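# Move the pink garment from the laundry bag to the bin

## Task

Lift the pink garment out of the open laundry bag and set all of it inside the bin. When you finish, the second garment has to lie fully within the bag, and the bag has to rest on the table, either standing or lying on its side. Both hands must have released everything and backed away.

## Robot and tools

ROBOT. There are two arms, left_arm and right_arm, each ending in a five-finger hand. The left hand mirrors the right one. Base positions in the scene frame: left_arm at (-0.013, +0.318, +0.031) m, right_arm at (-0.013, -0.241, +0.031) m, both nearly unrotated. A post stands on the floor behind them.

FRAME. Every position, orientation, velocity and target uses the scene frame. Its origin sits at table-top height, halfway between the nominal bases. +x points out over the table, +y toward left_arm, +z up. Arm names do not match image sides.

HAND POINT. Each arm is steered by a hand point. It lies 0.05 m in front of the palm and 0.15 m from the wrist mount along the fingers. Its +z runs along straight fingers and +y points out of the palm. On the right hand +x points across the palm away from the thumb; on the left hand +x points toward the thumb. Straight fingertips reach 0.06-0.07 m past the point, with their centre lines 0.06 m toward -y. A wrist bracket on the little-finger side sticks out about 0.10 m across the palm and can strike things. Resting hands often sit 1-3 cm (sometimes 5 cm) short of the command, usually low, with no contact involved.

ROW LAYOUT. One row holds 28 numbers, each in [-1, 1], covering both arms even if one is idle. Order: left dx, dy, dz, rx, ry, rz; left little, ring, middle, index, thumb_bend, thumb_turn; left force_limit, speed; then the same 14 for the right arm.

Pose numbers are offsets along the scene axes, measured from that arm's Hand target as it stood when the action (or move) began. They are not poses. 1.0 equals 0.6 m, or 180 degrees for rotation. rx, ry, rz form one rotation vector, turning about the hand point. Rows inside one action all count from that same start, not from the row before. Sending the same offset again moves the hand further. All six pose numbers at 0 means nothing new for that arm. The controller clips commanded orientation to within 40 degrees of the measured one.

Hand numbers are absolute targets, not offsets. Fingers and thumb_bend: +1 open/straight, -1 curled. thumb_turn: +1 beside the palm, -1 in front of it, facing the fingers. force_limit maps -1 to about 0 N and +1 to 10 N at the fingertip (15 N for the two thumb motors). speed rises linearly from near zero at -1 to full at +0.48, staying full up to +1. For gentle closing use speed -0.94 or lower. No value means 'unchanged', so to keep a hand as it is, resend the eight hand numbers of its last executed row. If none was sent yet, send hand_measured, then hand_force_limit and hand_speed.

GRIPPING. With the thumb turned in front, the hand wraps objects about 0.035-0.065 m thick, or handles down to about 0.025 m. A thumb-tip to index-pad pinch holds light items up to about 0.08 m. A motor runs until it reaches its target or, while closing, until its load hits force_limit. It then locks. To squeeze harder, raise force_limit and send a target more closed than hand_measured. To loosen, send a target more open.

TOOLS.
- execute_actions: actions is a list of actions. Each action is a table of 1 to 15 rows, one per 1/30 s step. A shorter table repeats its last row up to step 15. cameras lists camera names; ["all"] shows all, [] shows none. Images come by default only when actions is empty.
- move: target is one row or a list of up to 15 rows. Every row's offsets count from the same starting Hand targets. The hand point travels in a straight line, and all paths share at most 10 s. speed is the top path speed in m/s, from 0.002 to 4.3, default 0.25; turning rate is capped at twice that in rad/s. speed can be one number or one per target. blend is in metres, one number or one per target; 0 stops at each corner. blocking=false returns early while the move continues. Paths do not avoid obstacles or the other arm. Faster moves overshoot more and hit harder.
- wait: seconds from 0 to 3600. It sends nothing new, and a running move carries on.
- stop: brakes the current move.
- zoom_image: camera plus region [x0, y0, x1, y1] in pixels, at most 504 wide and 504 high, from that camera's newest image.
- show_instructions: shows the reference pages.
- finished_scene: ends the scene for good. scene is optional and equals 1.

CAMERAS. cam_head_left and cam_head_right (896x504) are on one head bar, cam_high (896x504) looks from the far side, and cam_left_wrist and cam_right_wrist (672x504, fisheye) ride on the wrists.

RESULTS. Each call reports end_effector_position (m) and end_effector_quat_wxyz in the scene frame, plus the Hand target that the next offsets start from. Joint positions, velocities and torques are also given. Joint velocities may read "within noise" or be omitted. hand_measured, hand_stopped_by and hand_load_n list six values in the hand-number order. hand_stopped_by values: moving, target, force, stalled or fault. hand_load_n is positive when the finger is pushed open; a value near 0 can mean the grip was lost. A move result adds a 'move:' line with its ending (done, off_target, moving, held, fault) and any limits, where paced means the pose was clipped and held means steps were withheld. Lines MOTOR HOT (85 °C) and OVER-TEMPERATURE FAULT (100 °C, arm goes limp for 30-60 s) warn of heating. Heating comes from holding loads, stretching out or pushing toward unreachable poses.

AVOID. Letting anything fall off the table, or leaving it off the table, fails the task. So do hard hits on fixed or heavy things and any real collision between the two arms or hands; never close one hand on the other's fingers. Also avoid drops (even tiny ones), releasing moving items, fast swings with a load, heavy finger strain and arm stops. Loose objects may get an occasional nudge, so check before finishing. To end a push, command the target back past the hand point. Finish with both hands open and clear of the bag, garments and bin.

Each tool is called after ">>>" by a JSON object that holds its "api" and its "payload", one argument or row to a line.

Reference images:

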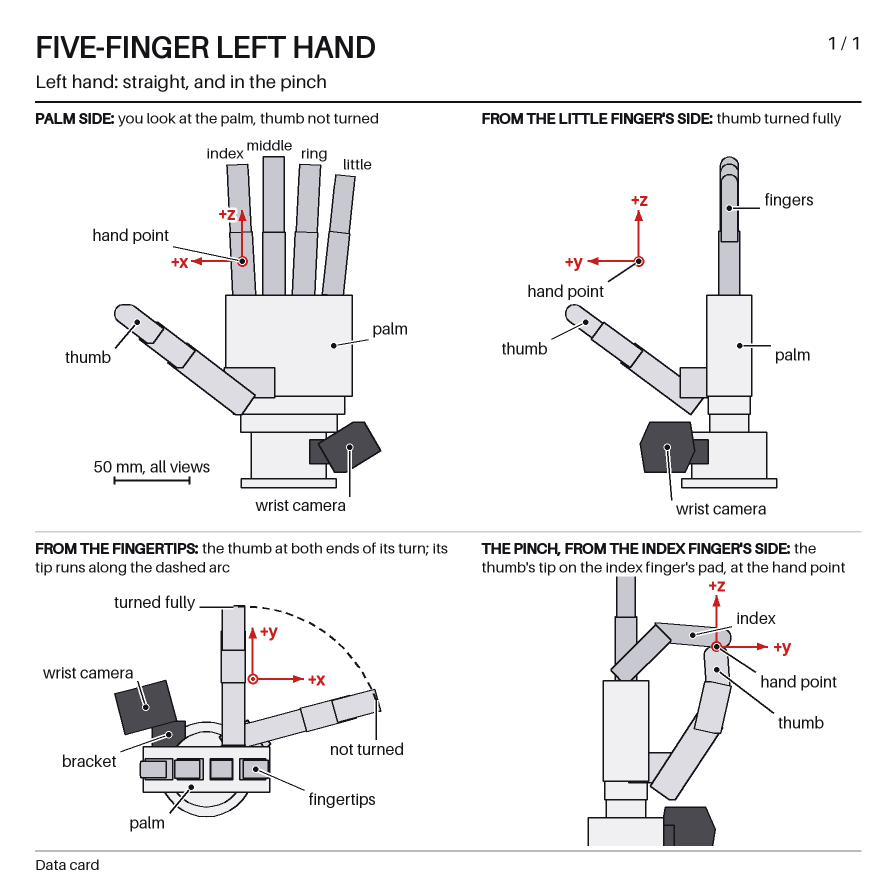

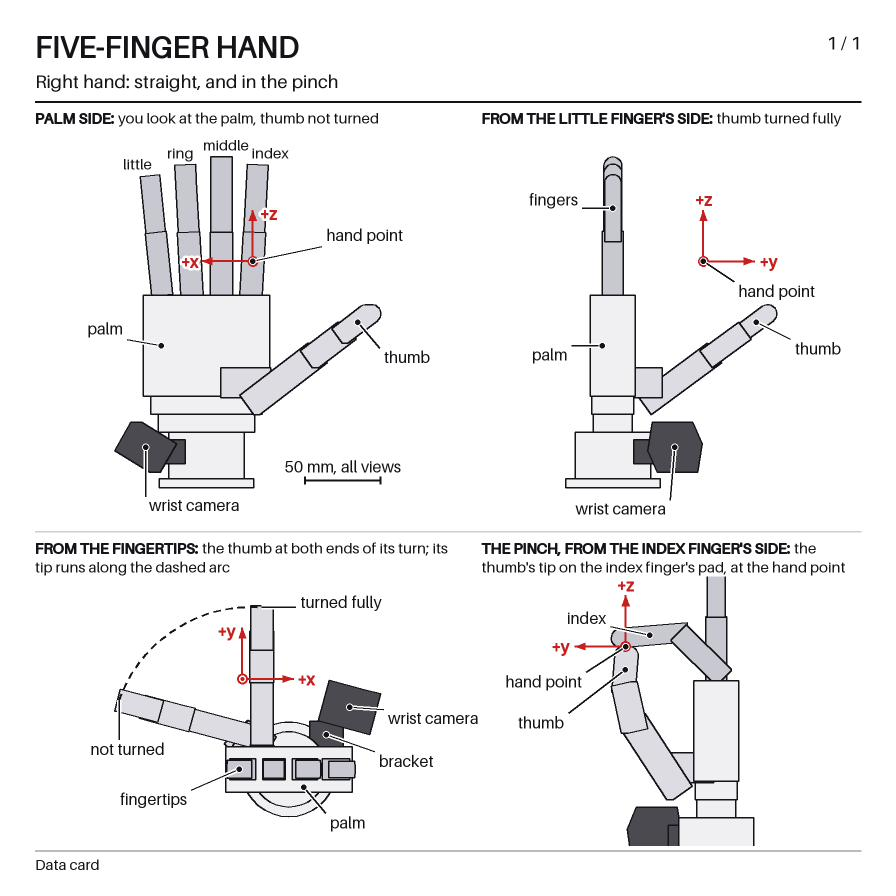

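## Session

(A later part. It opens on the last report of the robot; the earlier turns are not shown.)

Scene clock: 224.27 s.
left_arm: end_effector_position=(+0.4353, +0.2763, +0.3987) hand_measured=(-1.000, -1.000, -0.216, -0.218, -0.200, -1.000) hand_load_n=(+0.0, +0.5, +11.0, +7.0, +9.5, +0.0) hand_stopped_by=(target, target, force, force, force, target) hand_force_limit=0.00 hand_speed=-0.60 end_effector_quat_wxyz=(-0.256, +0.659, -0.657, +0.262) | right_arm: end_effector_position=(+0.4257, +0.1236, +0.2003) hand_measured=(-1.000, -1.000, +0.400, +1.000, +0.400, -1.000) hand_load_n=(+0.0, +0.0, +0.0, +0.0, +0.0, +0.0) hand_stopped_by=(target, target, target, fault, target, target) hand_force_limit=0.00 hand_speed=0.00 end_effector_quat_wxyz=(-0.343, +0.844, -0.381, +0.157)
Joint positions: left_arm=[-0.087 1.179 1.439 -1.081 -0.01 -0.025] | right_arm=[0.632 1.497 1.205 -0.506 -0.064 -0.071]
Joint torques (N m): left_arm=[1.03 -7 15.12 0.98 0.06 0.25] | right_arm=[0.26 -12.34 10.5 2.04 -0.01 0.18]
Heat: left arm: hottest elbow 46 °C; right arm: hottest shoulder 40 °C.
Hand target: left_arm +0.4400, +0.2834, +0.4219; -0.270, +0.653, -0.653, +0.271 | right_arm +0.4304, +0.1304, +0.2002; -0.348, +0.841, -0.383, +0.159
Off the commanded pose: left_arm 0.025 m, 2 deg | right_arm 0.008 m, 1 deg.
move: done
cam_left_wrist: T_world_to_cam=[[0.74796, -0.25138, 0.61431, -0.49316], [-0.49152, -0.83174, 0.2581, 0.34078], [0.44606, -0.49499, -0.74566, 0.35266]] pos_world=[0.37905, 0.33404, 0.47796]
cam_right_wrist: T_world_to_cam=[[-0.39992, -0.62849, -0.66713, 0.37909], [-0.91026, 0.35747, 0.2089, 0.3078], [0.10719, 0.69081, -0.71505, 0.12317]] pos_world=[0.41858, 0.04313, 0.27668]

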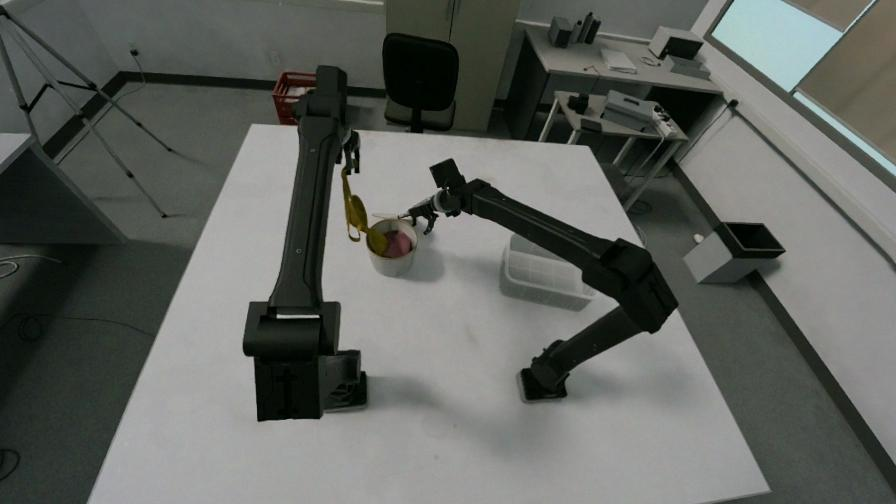

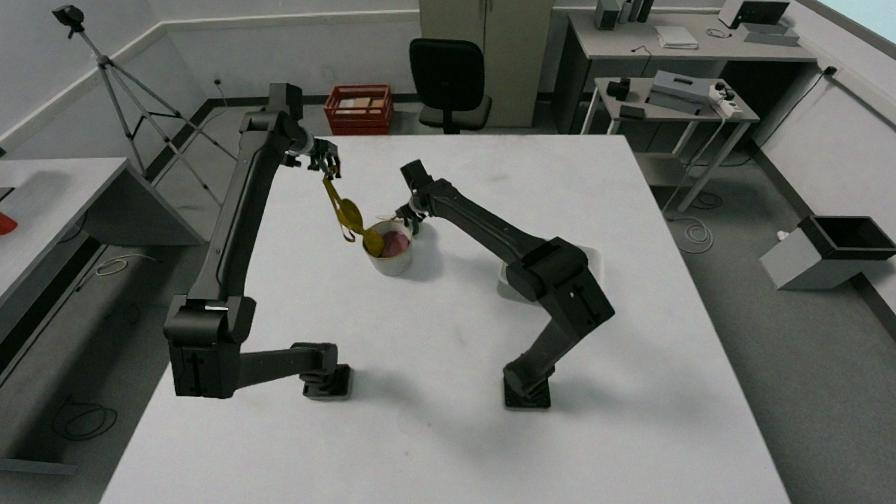

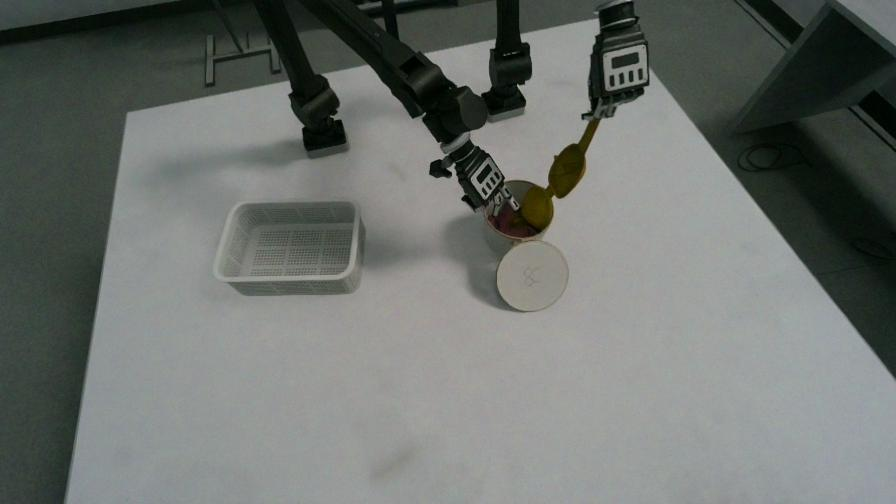

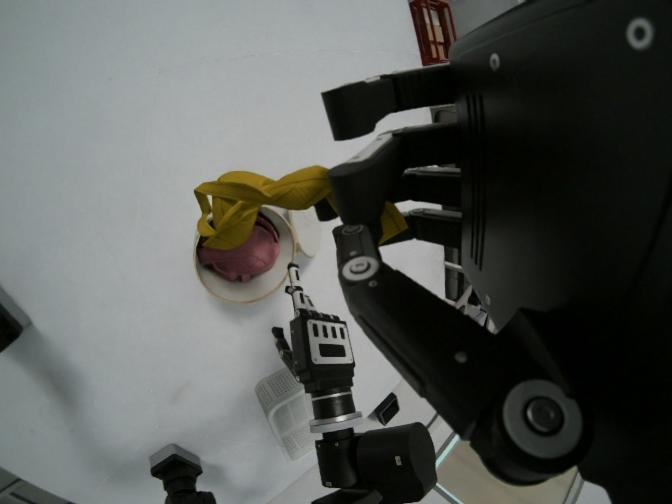

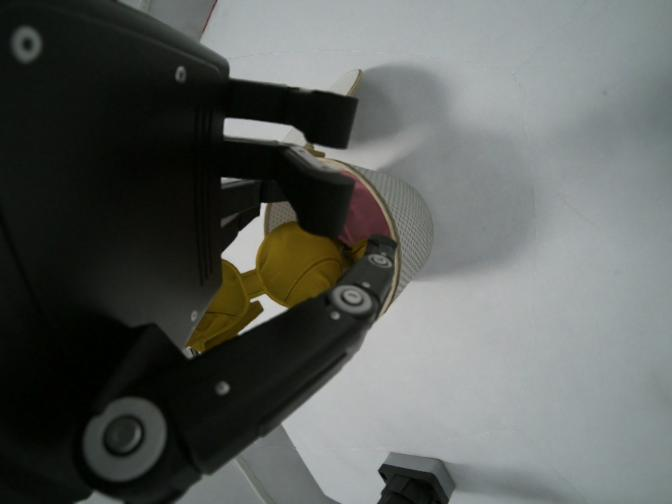

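>>> {"api": "move", "payload": {
  "target": [0,0,0,0,0,0,-1,-1,-0.25,-0.25,-0.25,-1,0.0,-0.6,0.032,0.047,-0.183,0,0,0,-1,0.4,0.4,1,0.4,-1,0,0],
  "speed": 0.1,
  "cameras": ["cam_left_wrist","cam_right_wrist","cam_high","cam_head_left","cam_head_right"]
}}

>>> {"api": "zoom_image", "payload": {
  "camera": "cam_high",
  "region": [440, 120, 600, 280]
}}

>>> {"api": "zoom_image", "payload": {
  "camera": "cam_right_wrist",
  "region": [200, 80, 580, 460]
}}

>>> {"api": "zoom_image", "payload": {
  "camera": "cam_left_wrist",
  "region": [150, 150, 350, 350]
}}

Scene clock: 227.37 s.
left_arm: end_effector_position=(+0.4353, +0.2763, +0.3987) hand_measured=(-1.000, -1.000, -0.216, -0.218, -0.200, -1.000) hand_load_n=(+0.0, +0.0, +11.0, +7.0, +10.0, +0.5) hand_stopped_by=(target, target, force, force, force, target) hand_force_limit=0.00 hand_speed=-0.60 end_effector_quat_wxyz=(-0.256, +0.659, -0.657, +0.262) | right_arm: end_effector_position=(+0.4541, +0.1510, +0.1034) hand_measured=(-1.000, +0.400, +0.400, +1.000, +0.400, -1.000) hand_load_n=(+0.0, +0.0, -0.5, +0.0, +0.0, +0.0) hand_stopped_by=(target, target, target, fault, target, target) hand_force_limit=0.00 hand_speed=0.00 end_effector_quat_wxyz=(-0.352, +0.838, -0.383, +0.164)
Joint positions: left_arm=[-0.087 1.179 1.439 -1.081 -0.01 -0.025] | right_arm=[0.645 1.686 1.147 -0.236 -0.048 -0.055]
Joint torques (N m): left_arm=[0.67 -7.12 15.27 0.99 0.06 0.23] | right_arm=[1.03 -13.57 8.59 2.07 -0.01 0.19]
Heat: left arm: hottest elbow 47 °C; right arm: hottest shoulder 40 °C.
Hand target: left_arm +0.4400, +0.2834, +0.4219; -0.270, +0.653, -0.653, +0.271 | right_arm +0.4495, +0.1586, +0.0904; -0.348, +0.841, -0.383, +0.158
Off the commanded pose: left_arm 0.025 m, 2 deg | right_arm 0.016 m, 1 deg.
move: off_target (right_arm)
cam_left_wrist: T_world_to_cam=[[0.74796, -0.25138, 0.61431, -0.49316], [-0.49152, -0.83174, 0.2581, 0.34078], [0.44606, -0.49499, -0.74566, 0.35266]] pos_world=[0.37905, 0.33404, 0.47796]
cam_right_wrist: T_world_to_cam=[[-0.39383, -0.61545, -0.68273, 0.33983], [-0.91034, 0.36396, 0.19703, 0.34438], [0.12722, 0.69911, -0.70361, 0.02039]] pos_world=[0.44474, 0.06956, 0.1785]

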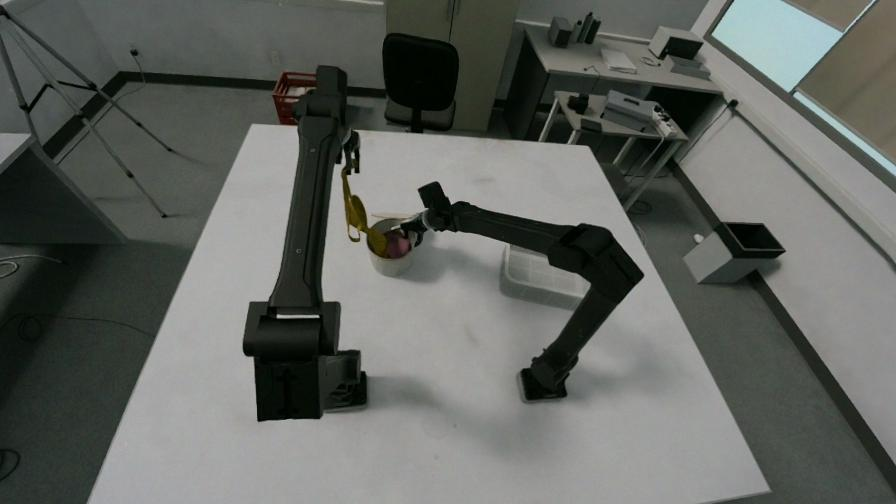

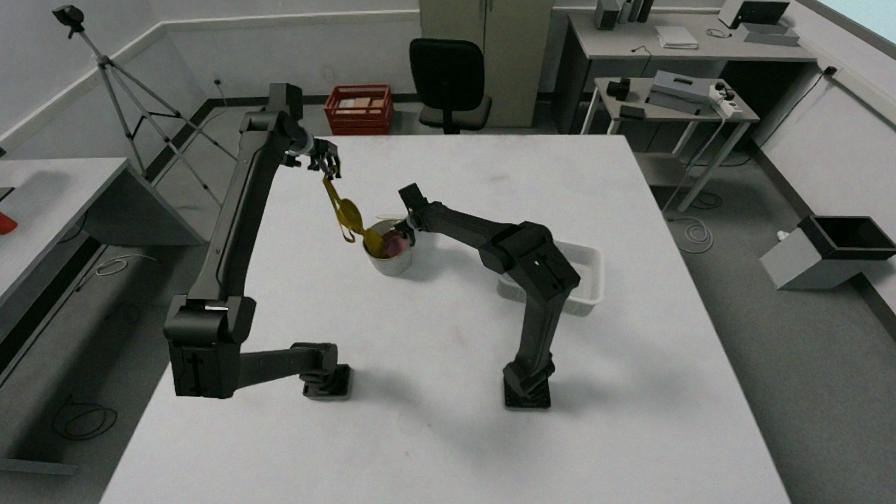

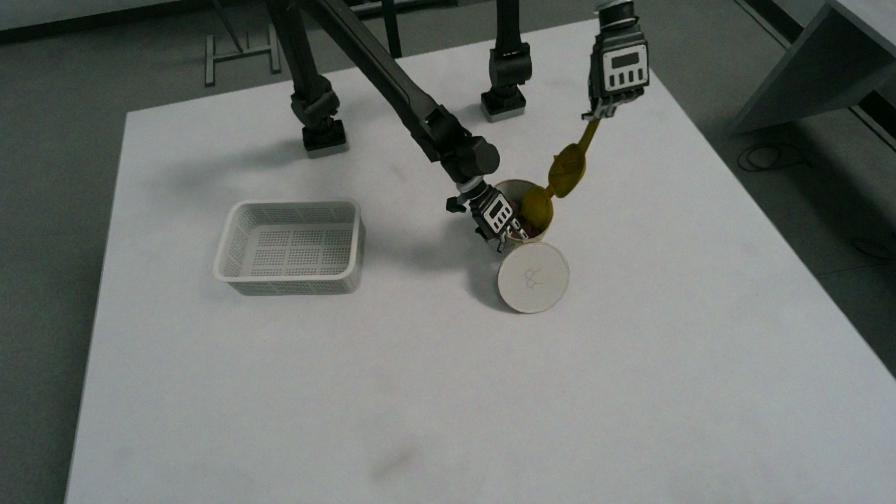

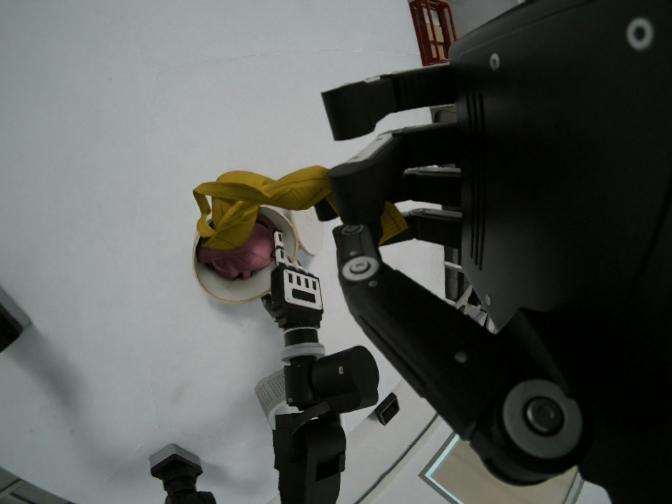

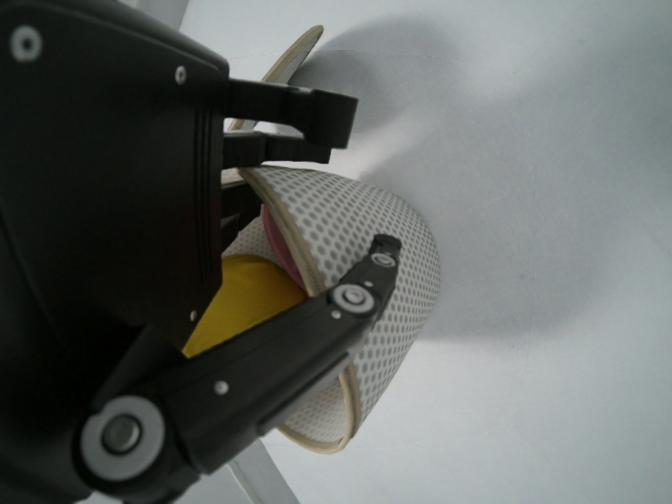

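Scaled by 3.150 from the camera's image (finer frame: 1280x720).

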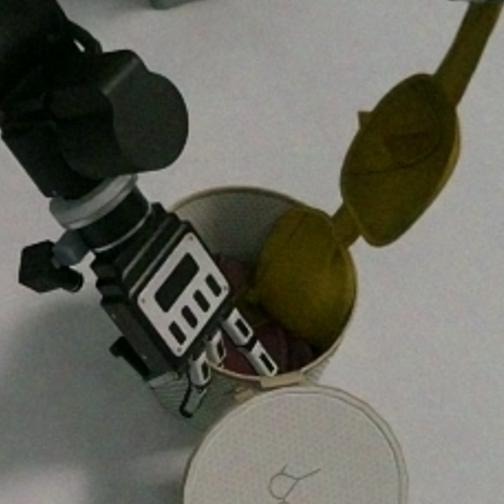

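Scaled by 1.326 from the camera's image (finer frame: 960x720).

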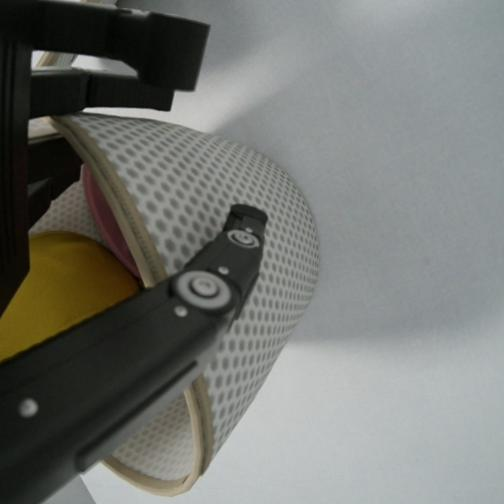

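Scaled by 2.520 from the camera's image (finer frame: 960x720).

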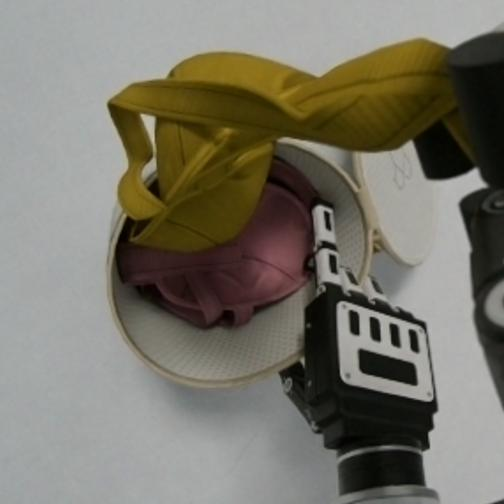

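>>> {"api": "move", "payload": {
  "target": [
    [0,0,0,0,0,0,-1,-1,-0.25,-0.25,-0.25,-1,0.0,-0.6,0.0,0.0,0.1,0,0,0,-1,0.4,0.4,1,0.4,-1,0,0],
    [0,0,0,0,0,0,-1,-1,-0.25,-0.25,-0.25,-1,0.0,-0.6,-0.0075,0.0325,0.1,0,0,0,-1,0.4,0.4,1,0.4,-1,0,0],
    [0,0,0,0,0,0,-1,-1,-0.25,-0.25,-0.25,-1,0.0,-0.6,-0.0075,0.0325,0.01,0,0,0,-1,0.4,0.4,1,0.4,-1,0,0]
  ],
  "speed": 0.1,
  "blend": 0.01,
  "cameras": ["cam_left_wrist","cam_right_wrist","cam_high","cam_head_left"]
}}

>>> {"api": "zoom_image", "payload": {
  "camera": "cam_high",
  "region": [440, 120, 600, 280]
}}

>>> {"api": "zoom_image", "payload": {
  "camera": "cam_right_wrist",
  "region": [200, 80, 580, 460]
}}

>>> {"api": "zoom_image", "payload": {
  "camera": "cam_left_wrist",
  "region": [150, 150, 350, 350]
}}

Scene clock: 233.43 s.
left_arm: end_effector_position=(+0.4353, +0.2763, +0.3987) hand_measured=(-1.000, -1.000, -0.216, -0.218, -0.200, -1.000) hand_load_n=(+0.0, +0.0, +11.0, +7.0, +10.0, +0.5) hand_stopped_by=(target, target, force, force, force, target) hand_force_limit=0.00 hand_speed=-0.60 end_effector_quat_wxyz=(-0.256, +0.659, -0.657, +0.262) | right_arm: end_effector_position=(+0.4478, +0.1720, +0.1076) hand_measured=(-1.000, +0.400, +0.400, +1.000, +0.400, -1.000) hand_load_n=(+0.0, +0.0, +0.0, +0.0, +0.0, +0.0) hand_stopped_by=(target, target, target, fault, target, target) hand_force_limit=0.00 hand_speed=0.00 end_effector_quat_wxyz=(-0.350, +0.840, -0.382, +0.163)
Joint positions: left_arm=[-0.087 1.179 1.439 -1.081 -0.01 -0.025] | right_arm=[0.684 1.7 1.18 -0.258 -0.021 -0.031]
Joint torques (N m): left_arm=[0.44 -7.06 15.36 0.92 0.07 0.23] | right_arm=[0.62 -14.04 8.76 2.09 -0.07 0.19]
Heat: left arm: hottest elbow 49 °C; right arm: hottest elbow 41 °C.
Hand target: left_arm +0.4400, +0.2834, +0.4219; -0.270, +0.653, -0.653, +0.271 | right_arm +0.4450, +0.1781, +0.0962; -0.348, +0.841, -0.383, +0.158
Off the commanded pose: left_arm 0.025 m, 2 deg | right_arm 0.013 m, 1 deg.
move: off_target (right_arm)
cam_left_wrist: T_world_to_cam=[[0.74788, -0.2517, 0.61427, -0.49297], [-0.49171, -0.8317, 0.25787, 0.34103], [0.44598, -0.4949, -0.74577, 0.35277]] pos_world=[0.37905, 0.33414, 0.47796]
cam_right_wrist: T_world_to_cam=[[-0.39288, -0.6191, -0.67997, 0.35307], [-0.9113, 0.36121, 0.19766, 0.33104], [0.12324, 0.69731, -0.7061, 0.01184]] pos_world=[0.43893, 0.09075, 0.183]
Images, in order (width x height): cam_head_left 896x504, cam_high 896x504, cam_left_wrist 672x504, cam_right_wrist 672x504.

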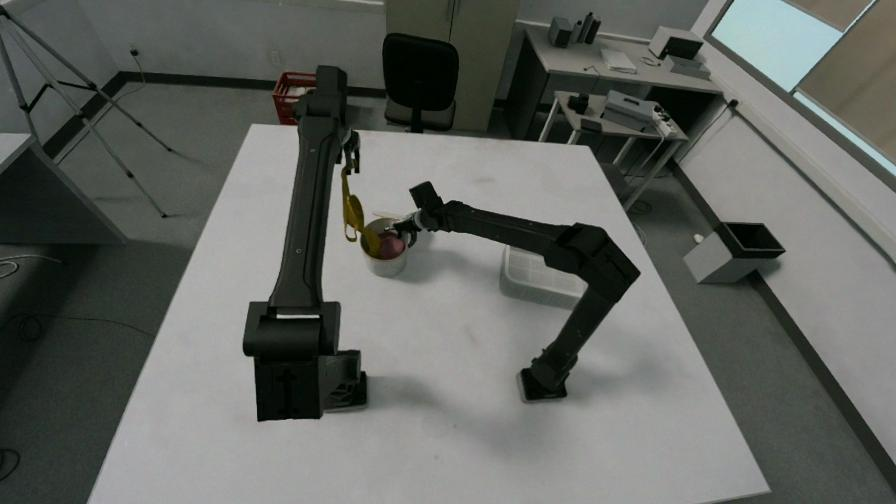

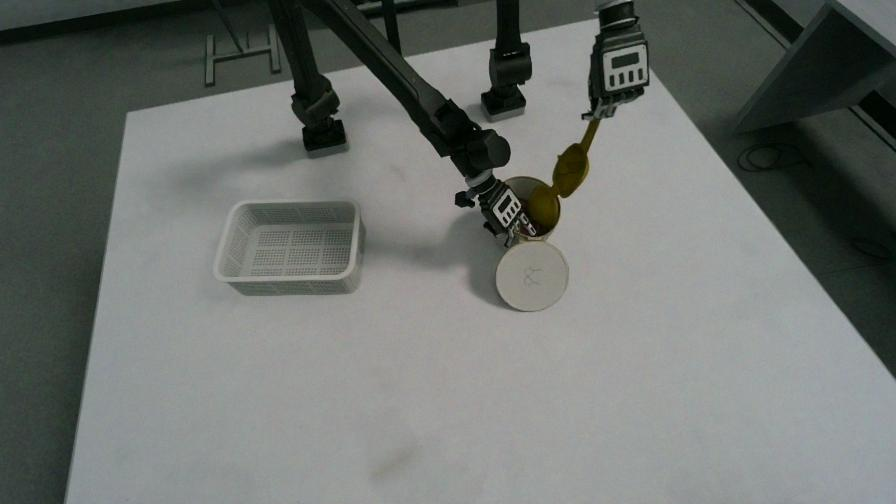

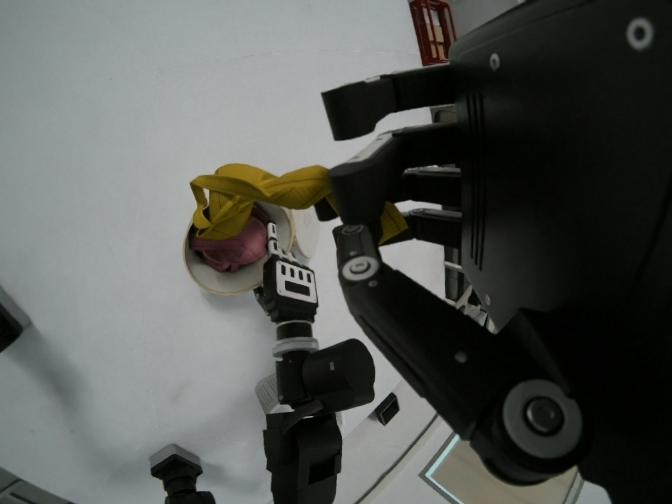

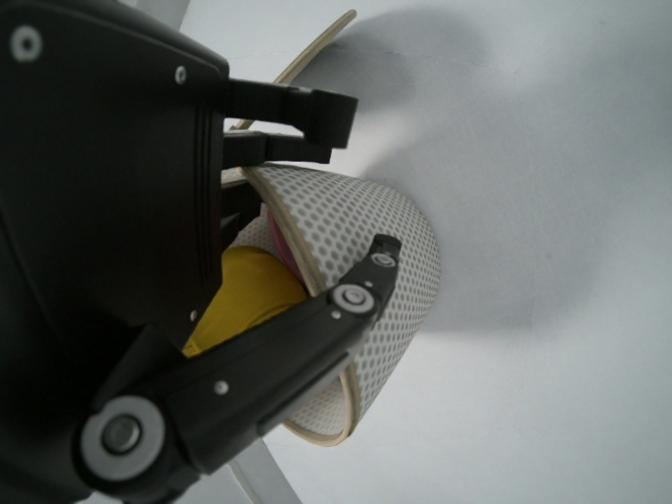

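Scaled by 3.150 from the camera's image (finer frame: 1280x720).

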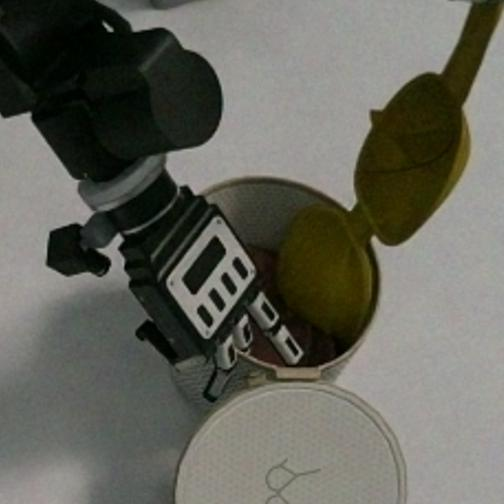

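Scaled by 1.326 from the camera's image (finer frame: 960x720).

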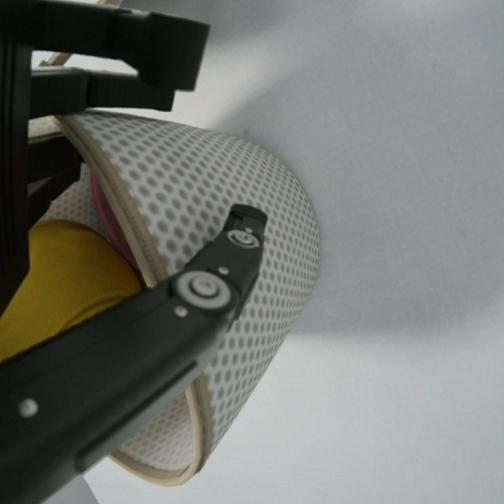

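Scaled by 2.520 from the camera's image (finer frame: 960x720).

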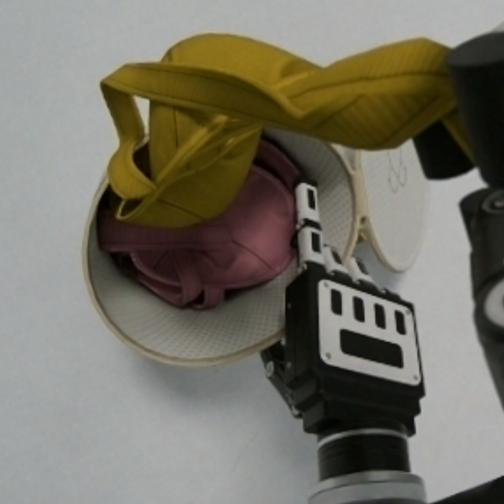

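>>> {"api": "move", "payload": {
  "target": [
    [0,0,0,0,0,0,-1,-1,-0.25,-0.25,-0.25,-1,0.0,-0.6,0.0,0.0,0.17,0,0,0,-1,0.4,0.4,1,0.4,-1,0,0],
    [0,0,0,0,0,0,-1,-1,-0.25,-0.25,-0.25,-1,0.0,-0.6,-0.05,-0.03,0.2,0,0,0,-1,0.4,0.4,1,0.4,-1,0,0]
  ],
  "speed": 0.1,
  "blend": 0.01,
  "cameras": ["cam_left_wrist","cam_right_wrist","cam_high","cam_head_left","cam_head_right"]
}}

>>> {"api": "zoom_image", "payload": {
  "camera": "cam_high",
  "region": [440, 120, 600, 280]
}}

>>> {"api": "zoom_image", "payload": {
  "camera": "cam_right_wrist",
  "region": [200, 80, 580, 460]
}}

>>> {"api": "zoom_image", "payload": {
  "camera": "cam_left_wrist",
  "region": [150, 150, 350, 350]
}}

Scene clock: 236.53 s.
left_arm: end_effector_position=(+0.4353, +0.2763, +0.3987) hand_measured=(-1.000, -1.000, -0.216, -0.218, -0.200, -1.000) hand_load_n=(+0.0, +0.0, +10.5, +7.0, +9.5, +0.0) hand_stopped_by=(target, target, force, force, force, target) hand_force_limit=0.00 hand_speed=-0.60 end_effector_quat_wxyz=(-0.256, +0.659, -0.657, +0.262) | right_arm: end_effector_position=(+0.4222, +0.1567, +0.2190) hand_measured=(-1.000, +0.400, +0.400, +1.000, +0.400, -1.000) hand_load_n=(+0.0, +0.0, +0.0, +0.0, +0.0, +0.0) hand_stopped_by=(target, target, target, fault, target, target) hand_force_limit=0.00 hand_speed=0.00 end_effector_quat_wxyz=(-0.352, +0.839, -0.382, +0.164)
Joint positions: left_arm=[-0.087 1.179 1.439 -1.081 -0.01 -0.025] | right_arm=[0.692 1.516 1.267 -0.525 -0.016 -0.023]
Joint torques (N m): left_arm=[0.09 -7.3 15.28 0.85 0.04 0.25] | right_arm=[0.79 -13.86 9.58 1.11 0.02 0.19]
Heat: left arm: hottest elbow 49 °C; right arm: hottest elbow 41 °C.
Hand target: left_arm +0.4400, +0.2834, +0.4219; -0.270, +0.653, -0.653, +0.271 | right_arm +0.4152, +0.1601, +0.2165; -0.349, +0.841, -0.383, +0.159
Off the commanded pose: left_arm 0.025 m, 2 deg | right_arm 0.008 m, 1 deg.
move: done
cam_left_wrist: T_world_to_cam=[[0.74788, -0.2517, 0.61427, -0.49297], [-0.49171, -0.8317, 0.25787, 0.34103], [0.44598, -0.4949, -0.74577, 0.35277]] pos_world=[0.37905, 0.33414, 0.47796]
cam_right_wrist: T_world_to_cam=[[-0.39246, -0.61574, -0.68326, 0.40932], [-0.91115, 0.36174, 0.19737, 0.29108], [0.12563, 0.70001, -0.703, 0.10211]] pos_world=[0.41304, 0.07526, 0.29401]

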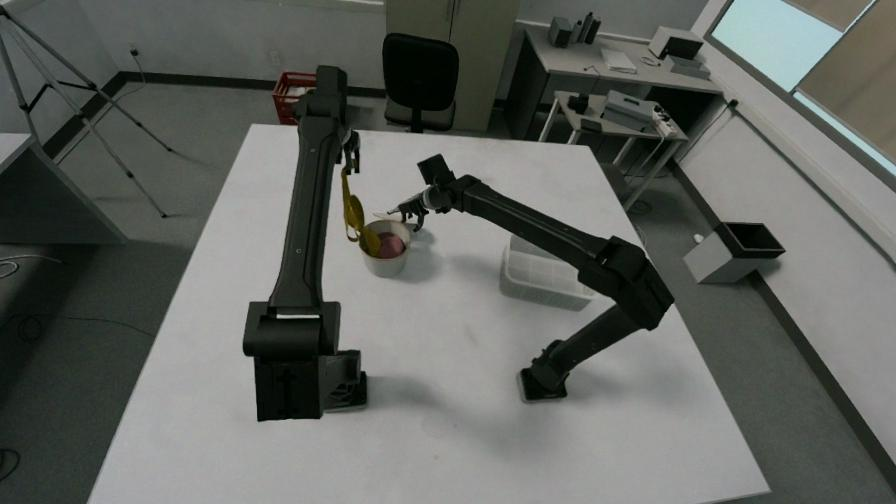

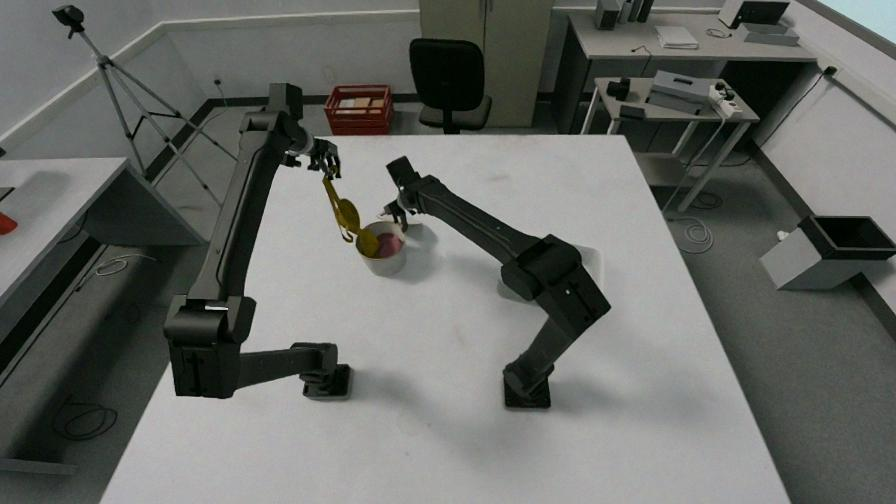

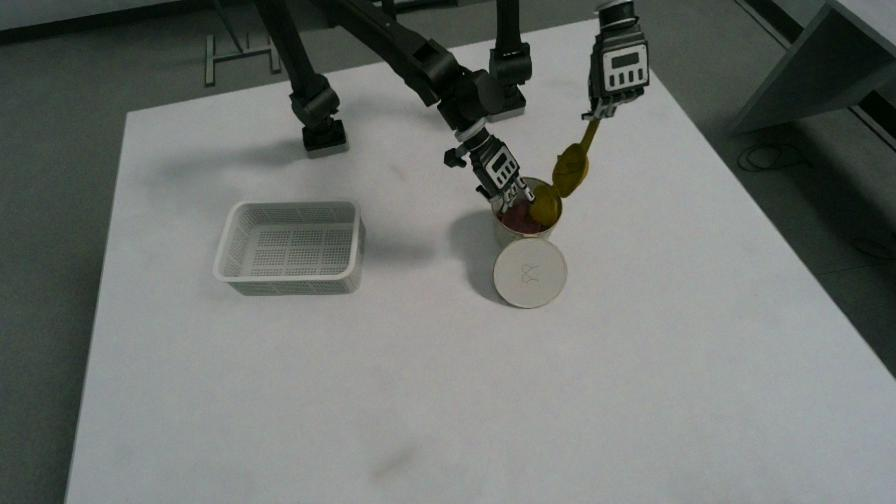

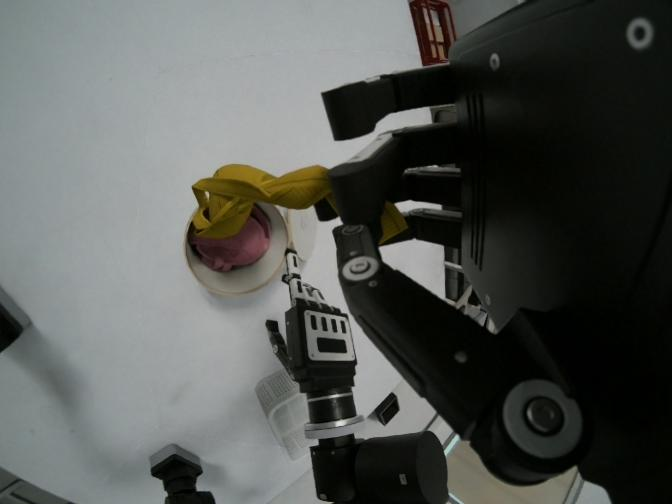

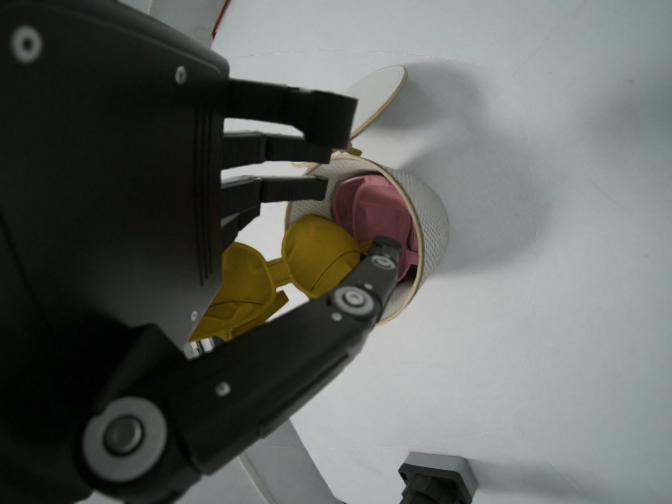

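Scaled by 3.150 from the camera's image (finer frame: 1280x720).

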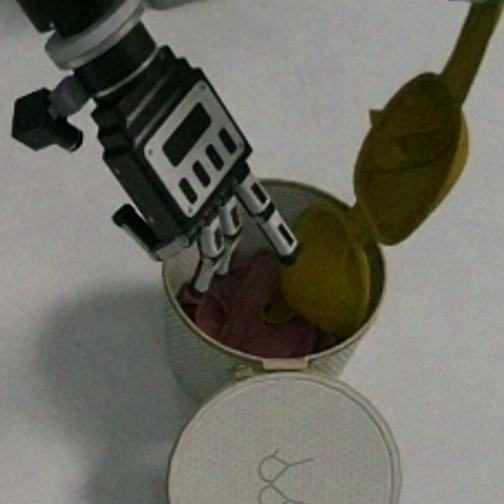

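Scaled by 1.326 from the camera's image (finer frame: 960x720).

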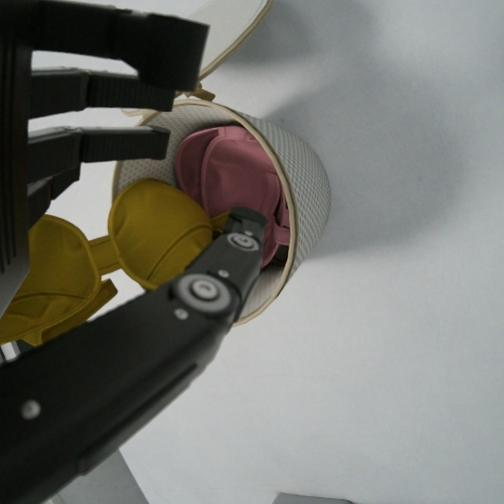

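Scaled by 2.520 from the camera's image (finer frame: 960x720).

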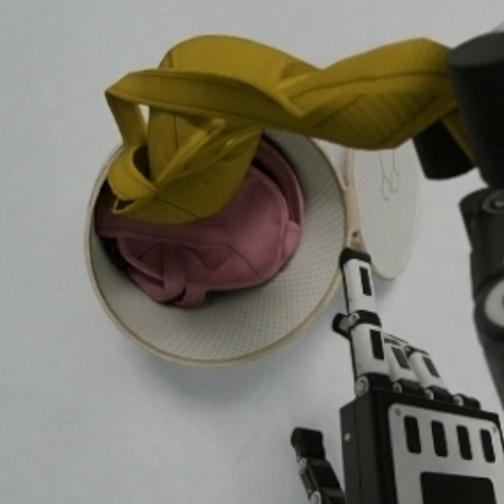

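>>> {"api": "move", "payload": {
  "target": [
    [0,0,0,0,0,0,-1,-1,-0.25,-0.25,-0.25,-1,0.0,-0.6,0.02,0.083,0.0,0,0,0,-1,0.4,0.4,1,0.4,-1,0,0],
    [0,0,0,0,0,0,-1,-1,-0.25,-0.25,-0.25,-1,0.0,-0.6,0.02,0.083,-0.183,0,0,0,-1,0.4,0.4,1,0.4,-1,0,0]
  ],
  "speed": 0.1,
  "cameras": ["cam_left_wrist","cam_right_wrist","cam_high"]
}}

>>> {"api": "zoom_image", "payload": {
  "camera": "cam_high",
  "region": [440, 120, 600, 280]
}}

>>> {"api": "zoom_image", "payload": {
  "camera": "cam_right_wrist",
  "region": [200, 80, 580, 460]
}}

>>> {"api": "zoom_image", "payload": {
  "camera": "cam_left_wrist",
  "region": [150, 150, 350, 350]
}}

Scene clock: 242.60 s.
left_arm: end_effector_position=(+0.4353, +0.2763, +0.3987) hand_measured=(-1.000, -1.000, -0.216, -0.218, -0.200, -1.000) hand_load_n=(+0.0, +0.0, +11.0, +7.0, +9.5, +0.5) hand_stopped_by=(target, target, force, force, force, target) hand_force_limit=0.00 hand_speed=-0.60 end_effector_quat_wxyz=(-0.256, +0.659, -0.657, +0.262) | right_arm: end_effector_position=(+0.4290, +0.2039, +0.1157) hand_measured=(-1.000, +0.400, +0.400, +1.000, +0.400, -1.000) hand_load_n=(+0.0, +0.0, +0.0, +0.0, +0.0, +0.0) hand_stopped_by=(target, target, target, fault, target, target) hand_force_limit=0.00 hand_speed=0.00 end_effector_quat_wxyz=(-0.349, +0.840, -0.382, +0.161)
Joint positions: left_arm=[-0.087 1.179 1.439 -1.081 -0.01 -0.025] | right_arm=[0.752 1.706 1.215 -0.29 0.024 0.018]
Joint torques (N m): left_arm=[0.21 -7.18 15.21 0.9 0.09 0.25] | right_arm=[0.62 -14.56 8.95 2.04 0.05 0.19]
Heat: left arm: hottest elbow 51 °C; right arm: hottest elbow 41 °C.
Hand target: left_arm +0.4400, +0.2834, +0.4219; -0.270, +0.653, -0.653, +0.271 | right_arm +0.4270, +0.2099, +0.1066; -0.348, +0.841, -0.383, +0.158
Off the commanded pose: left_arm 0.025 m, 2 deg | right_arm 0.011 m, 0 deg.
move: off_target (right_arm)
cam_left_wrist: T_world_to_cam=[[0.74788, -0.2517, 0.61427, -0.49297], [-0.49171, -0.8317, 0.25787, 0.34103], [0.44598, -0.4949, -0.74577, 0.35277]] pos_world=[0.37905, 0.33414, 0.47796]
cam_right_wrist: T_world_to_cam=[[-0.39523, -0.6201, -0.6777, 0.37195], [-0.91085, 0.36007, 0.20174, 0.30022], [0.11892, 0.69702, -0.70712, -0.00044]] pos_world=[0.42052, 0.12285, 0.19119]
Images, in order (width x height): cam_high 896x504, cam_left_wrist 672x504, cam_right_wrist 672x504.

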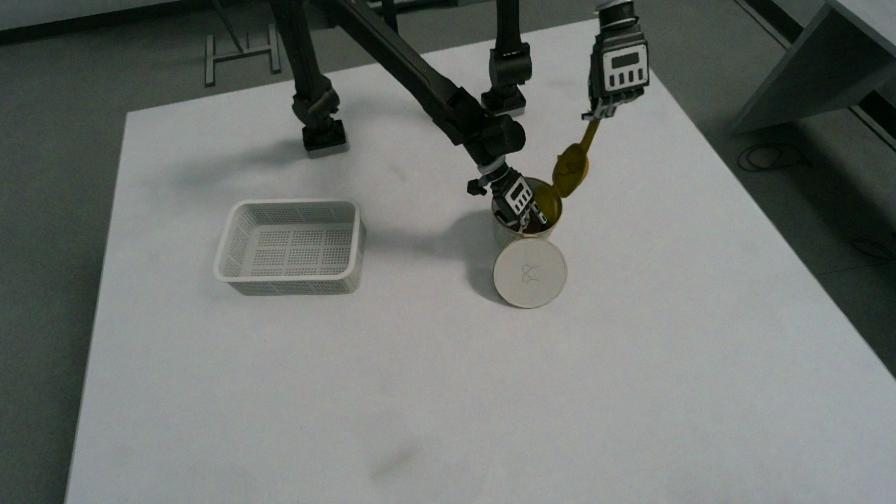

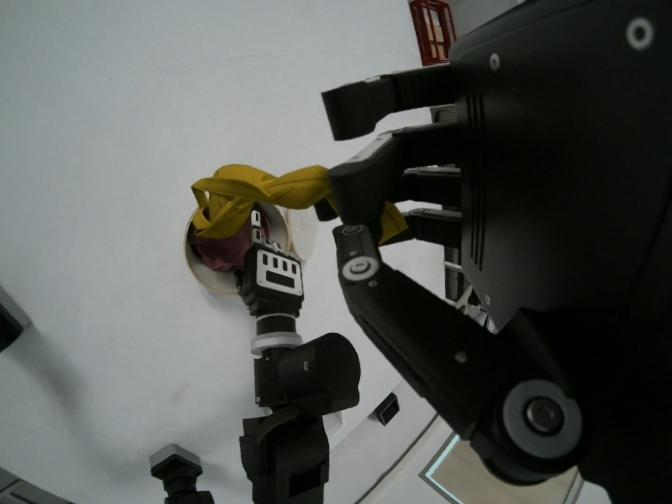

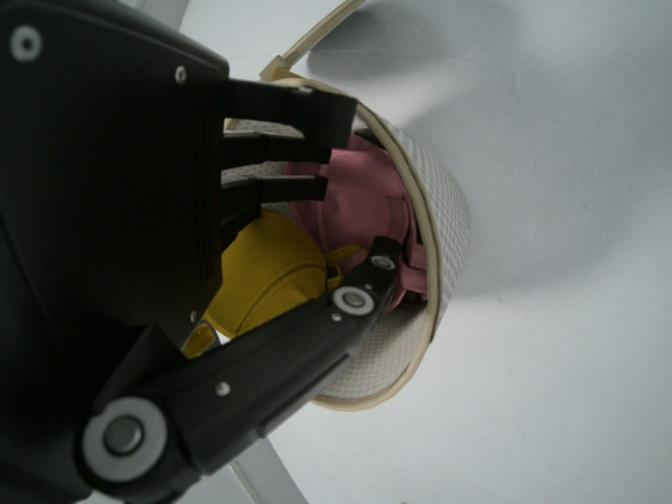

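Scaled by 3.150 from the camera's image (finer frame: 1280x720).

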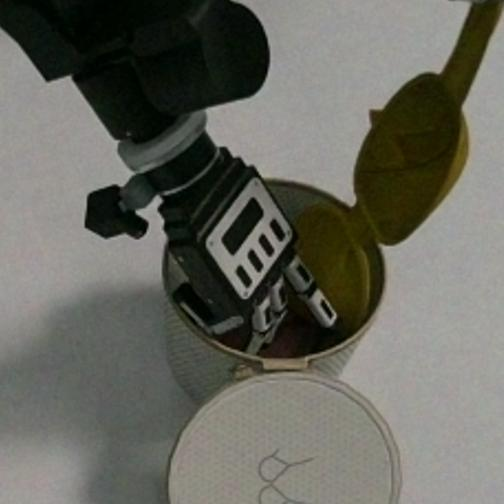

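Scaled by 1.326 from the camera's image (finer frame: 960x720).

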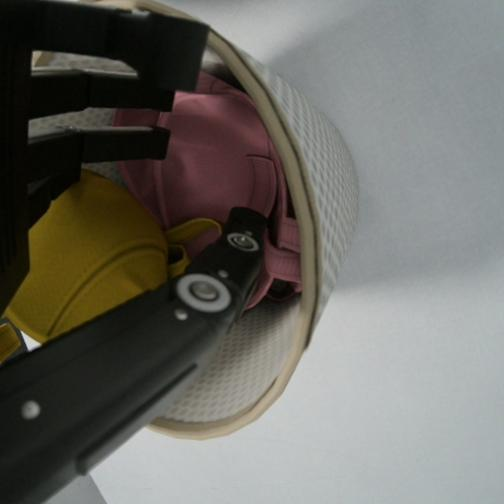

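Scaled by 2.520 from the camera's image (finer frame: 960x720).

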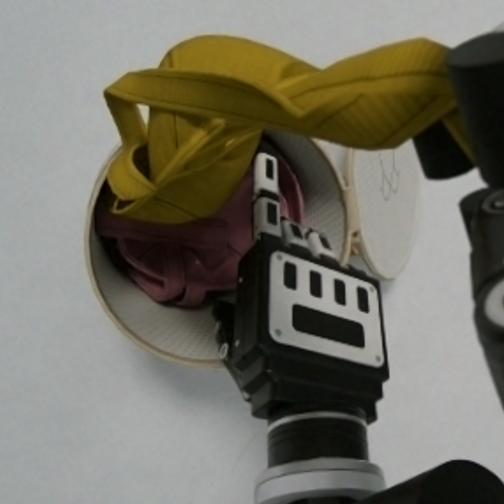

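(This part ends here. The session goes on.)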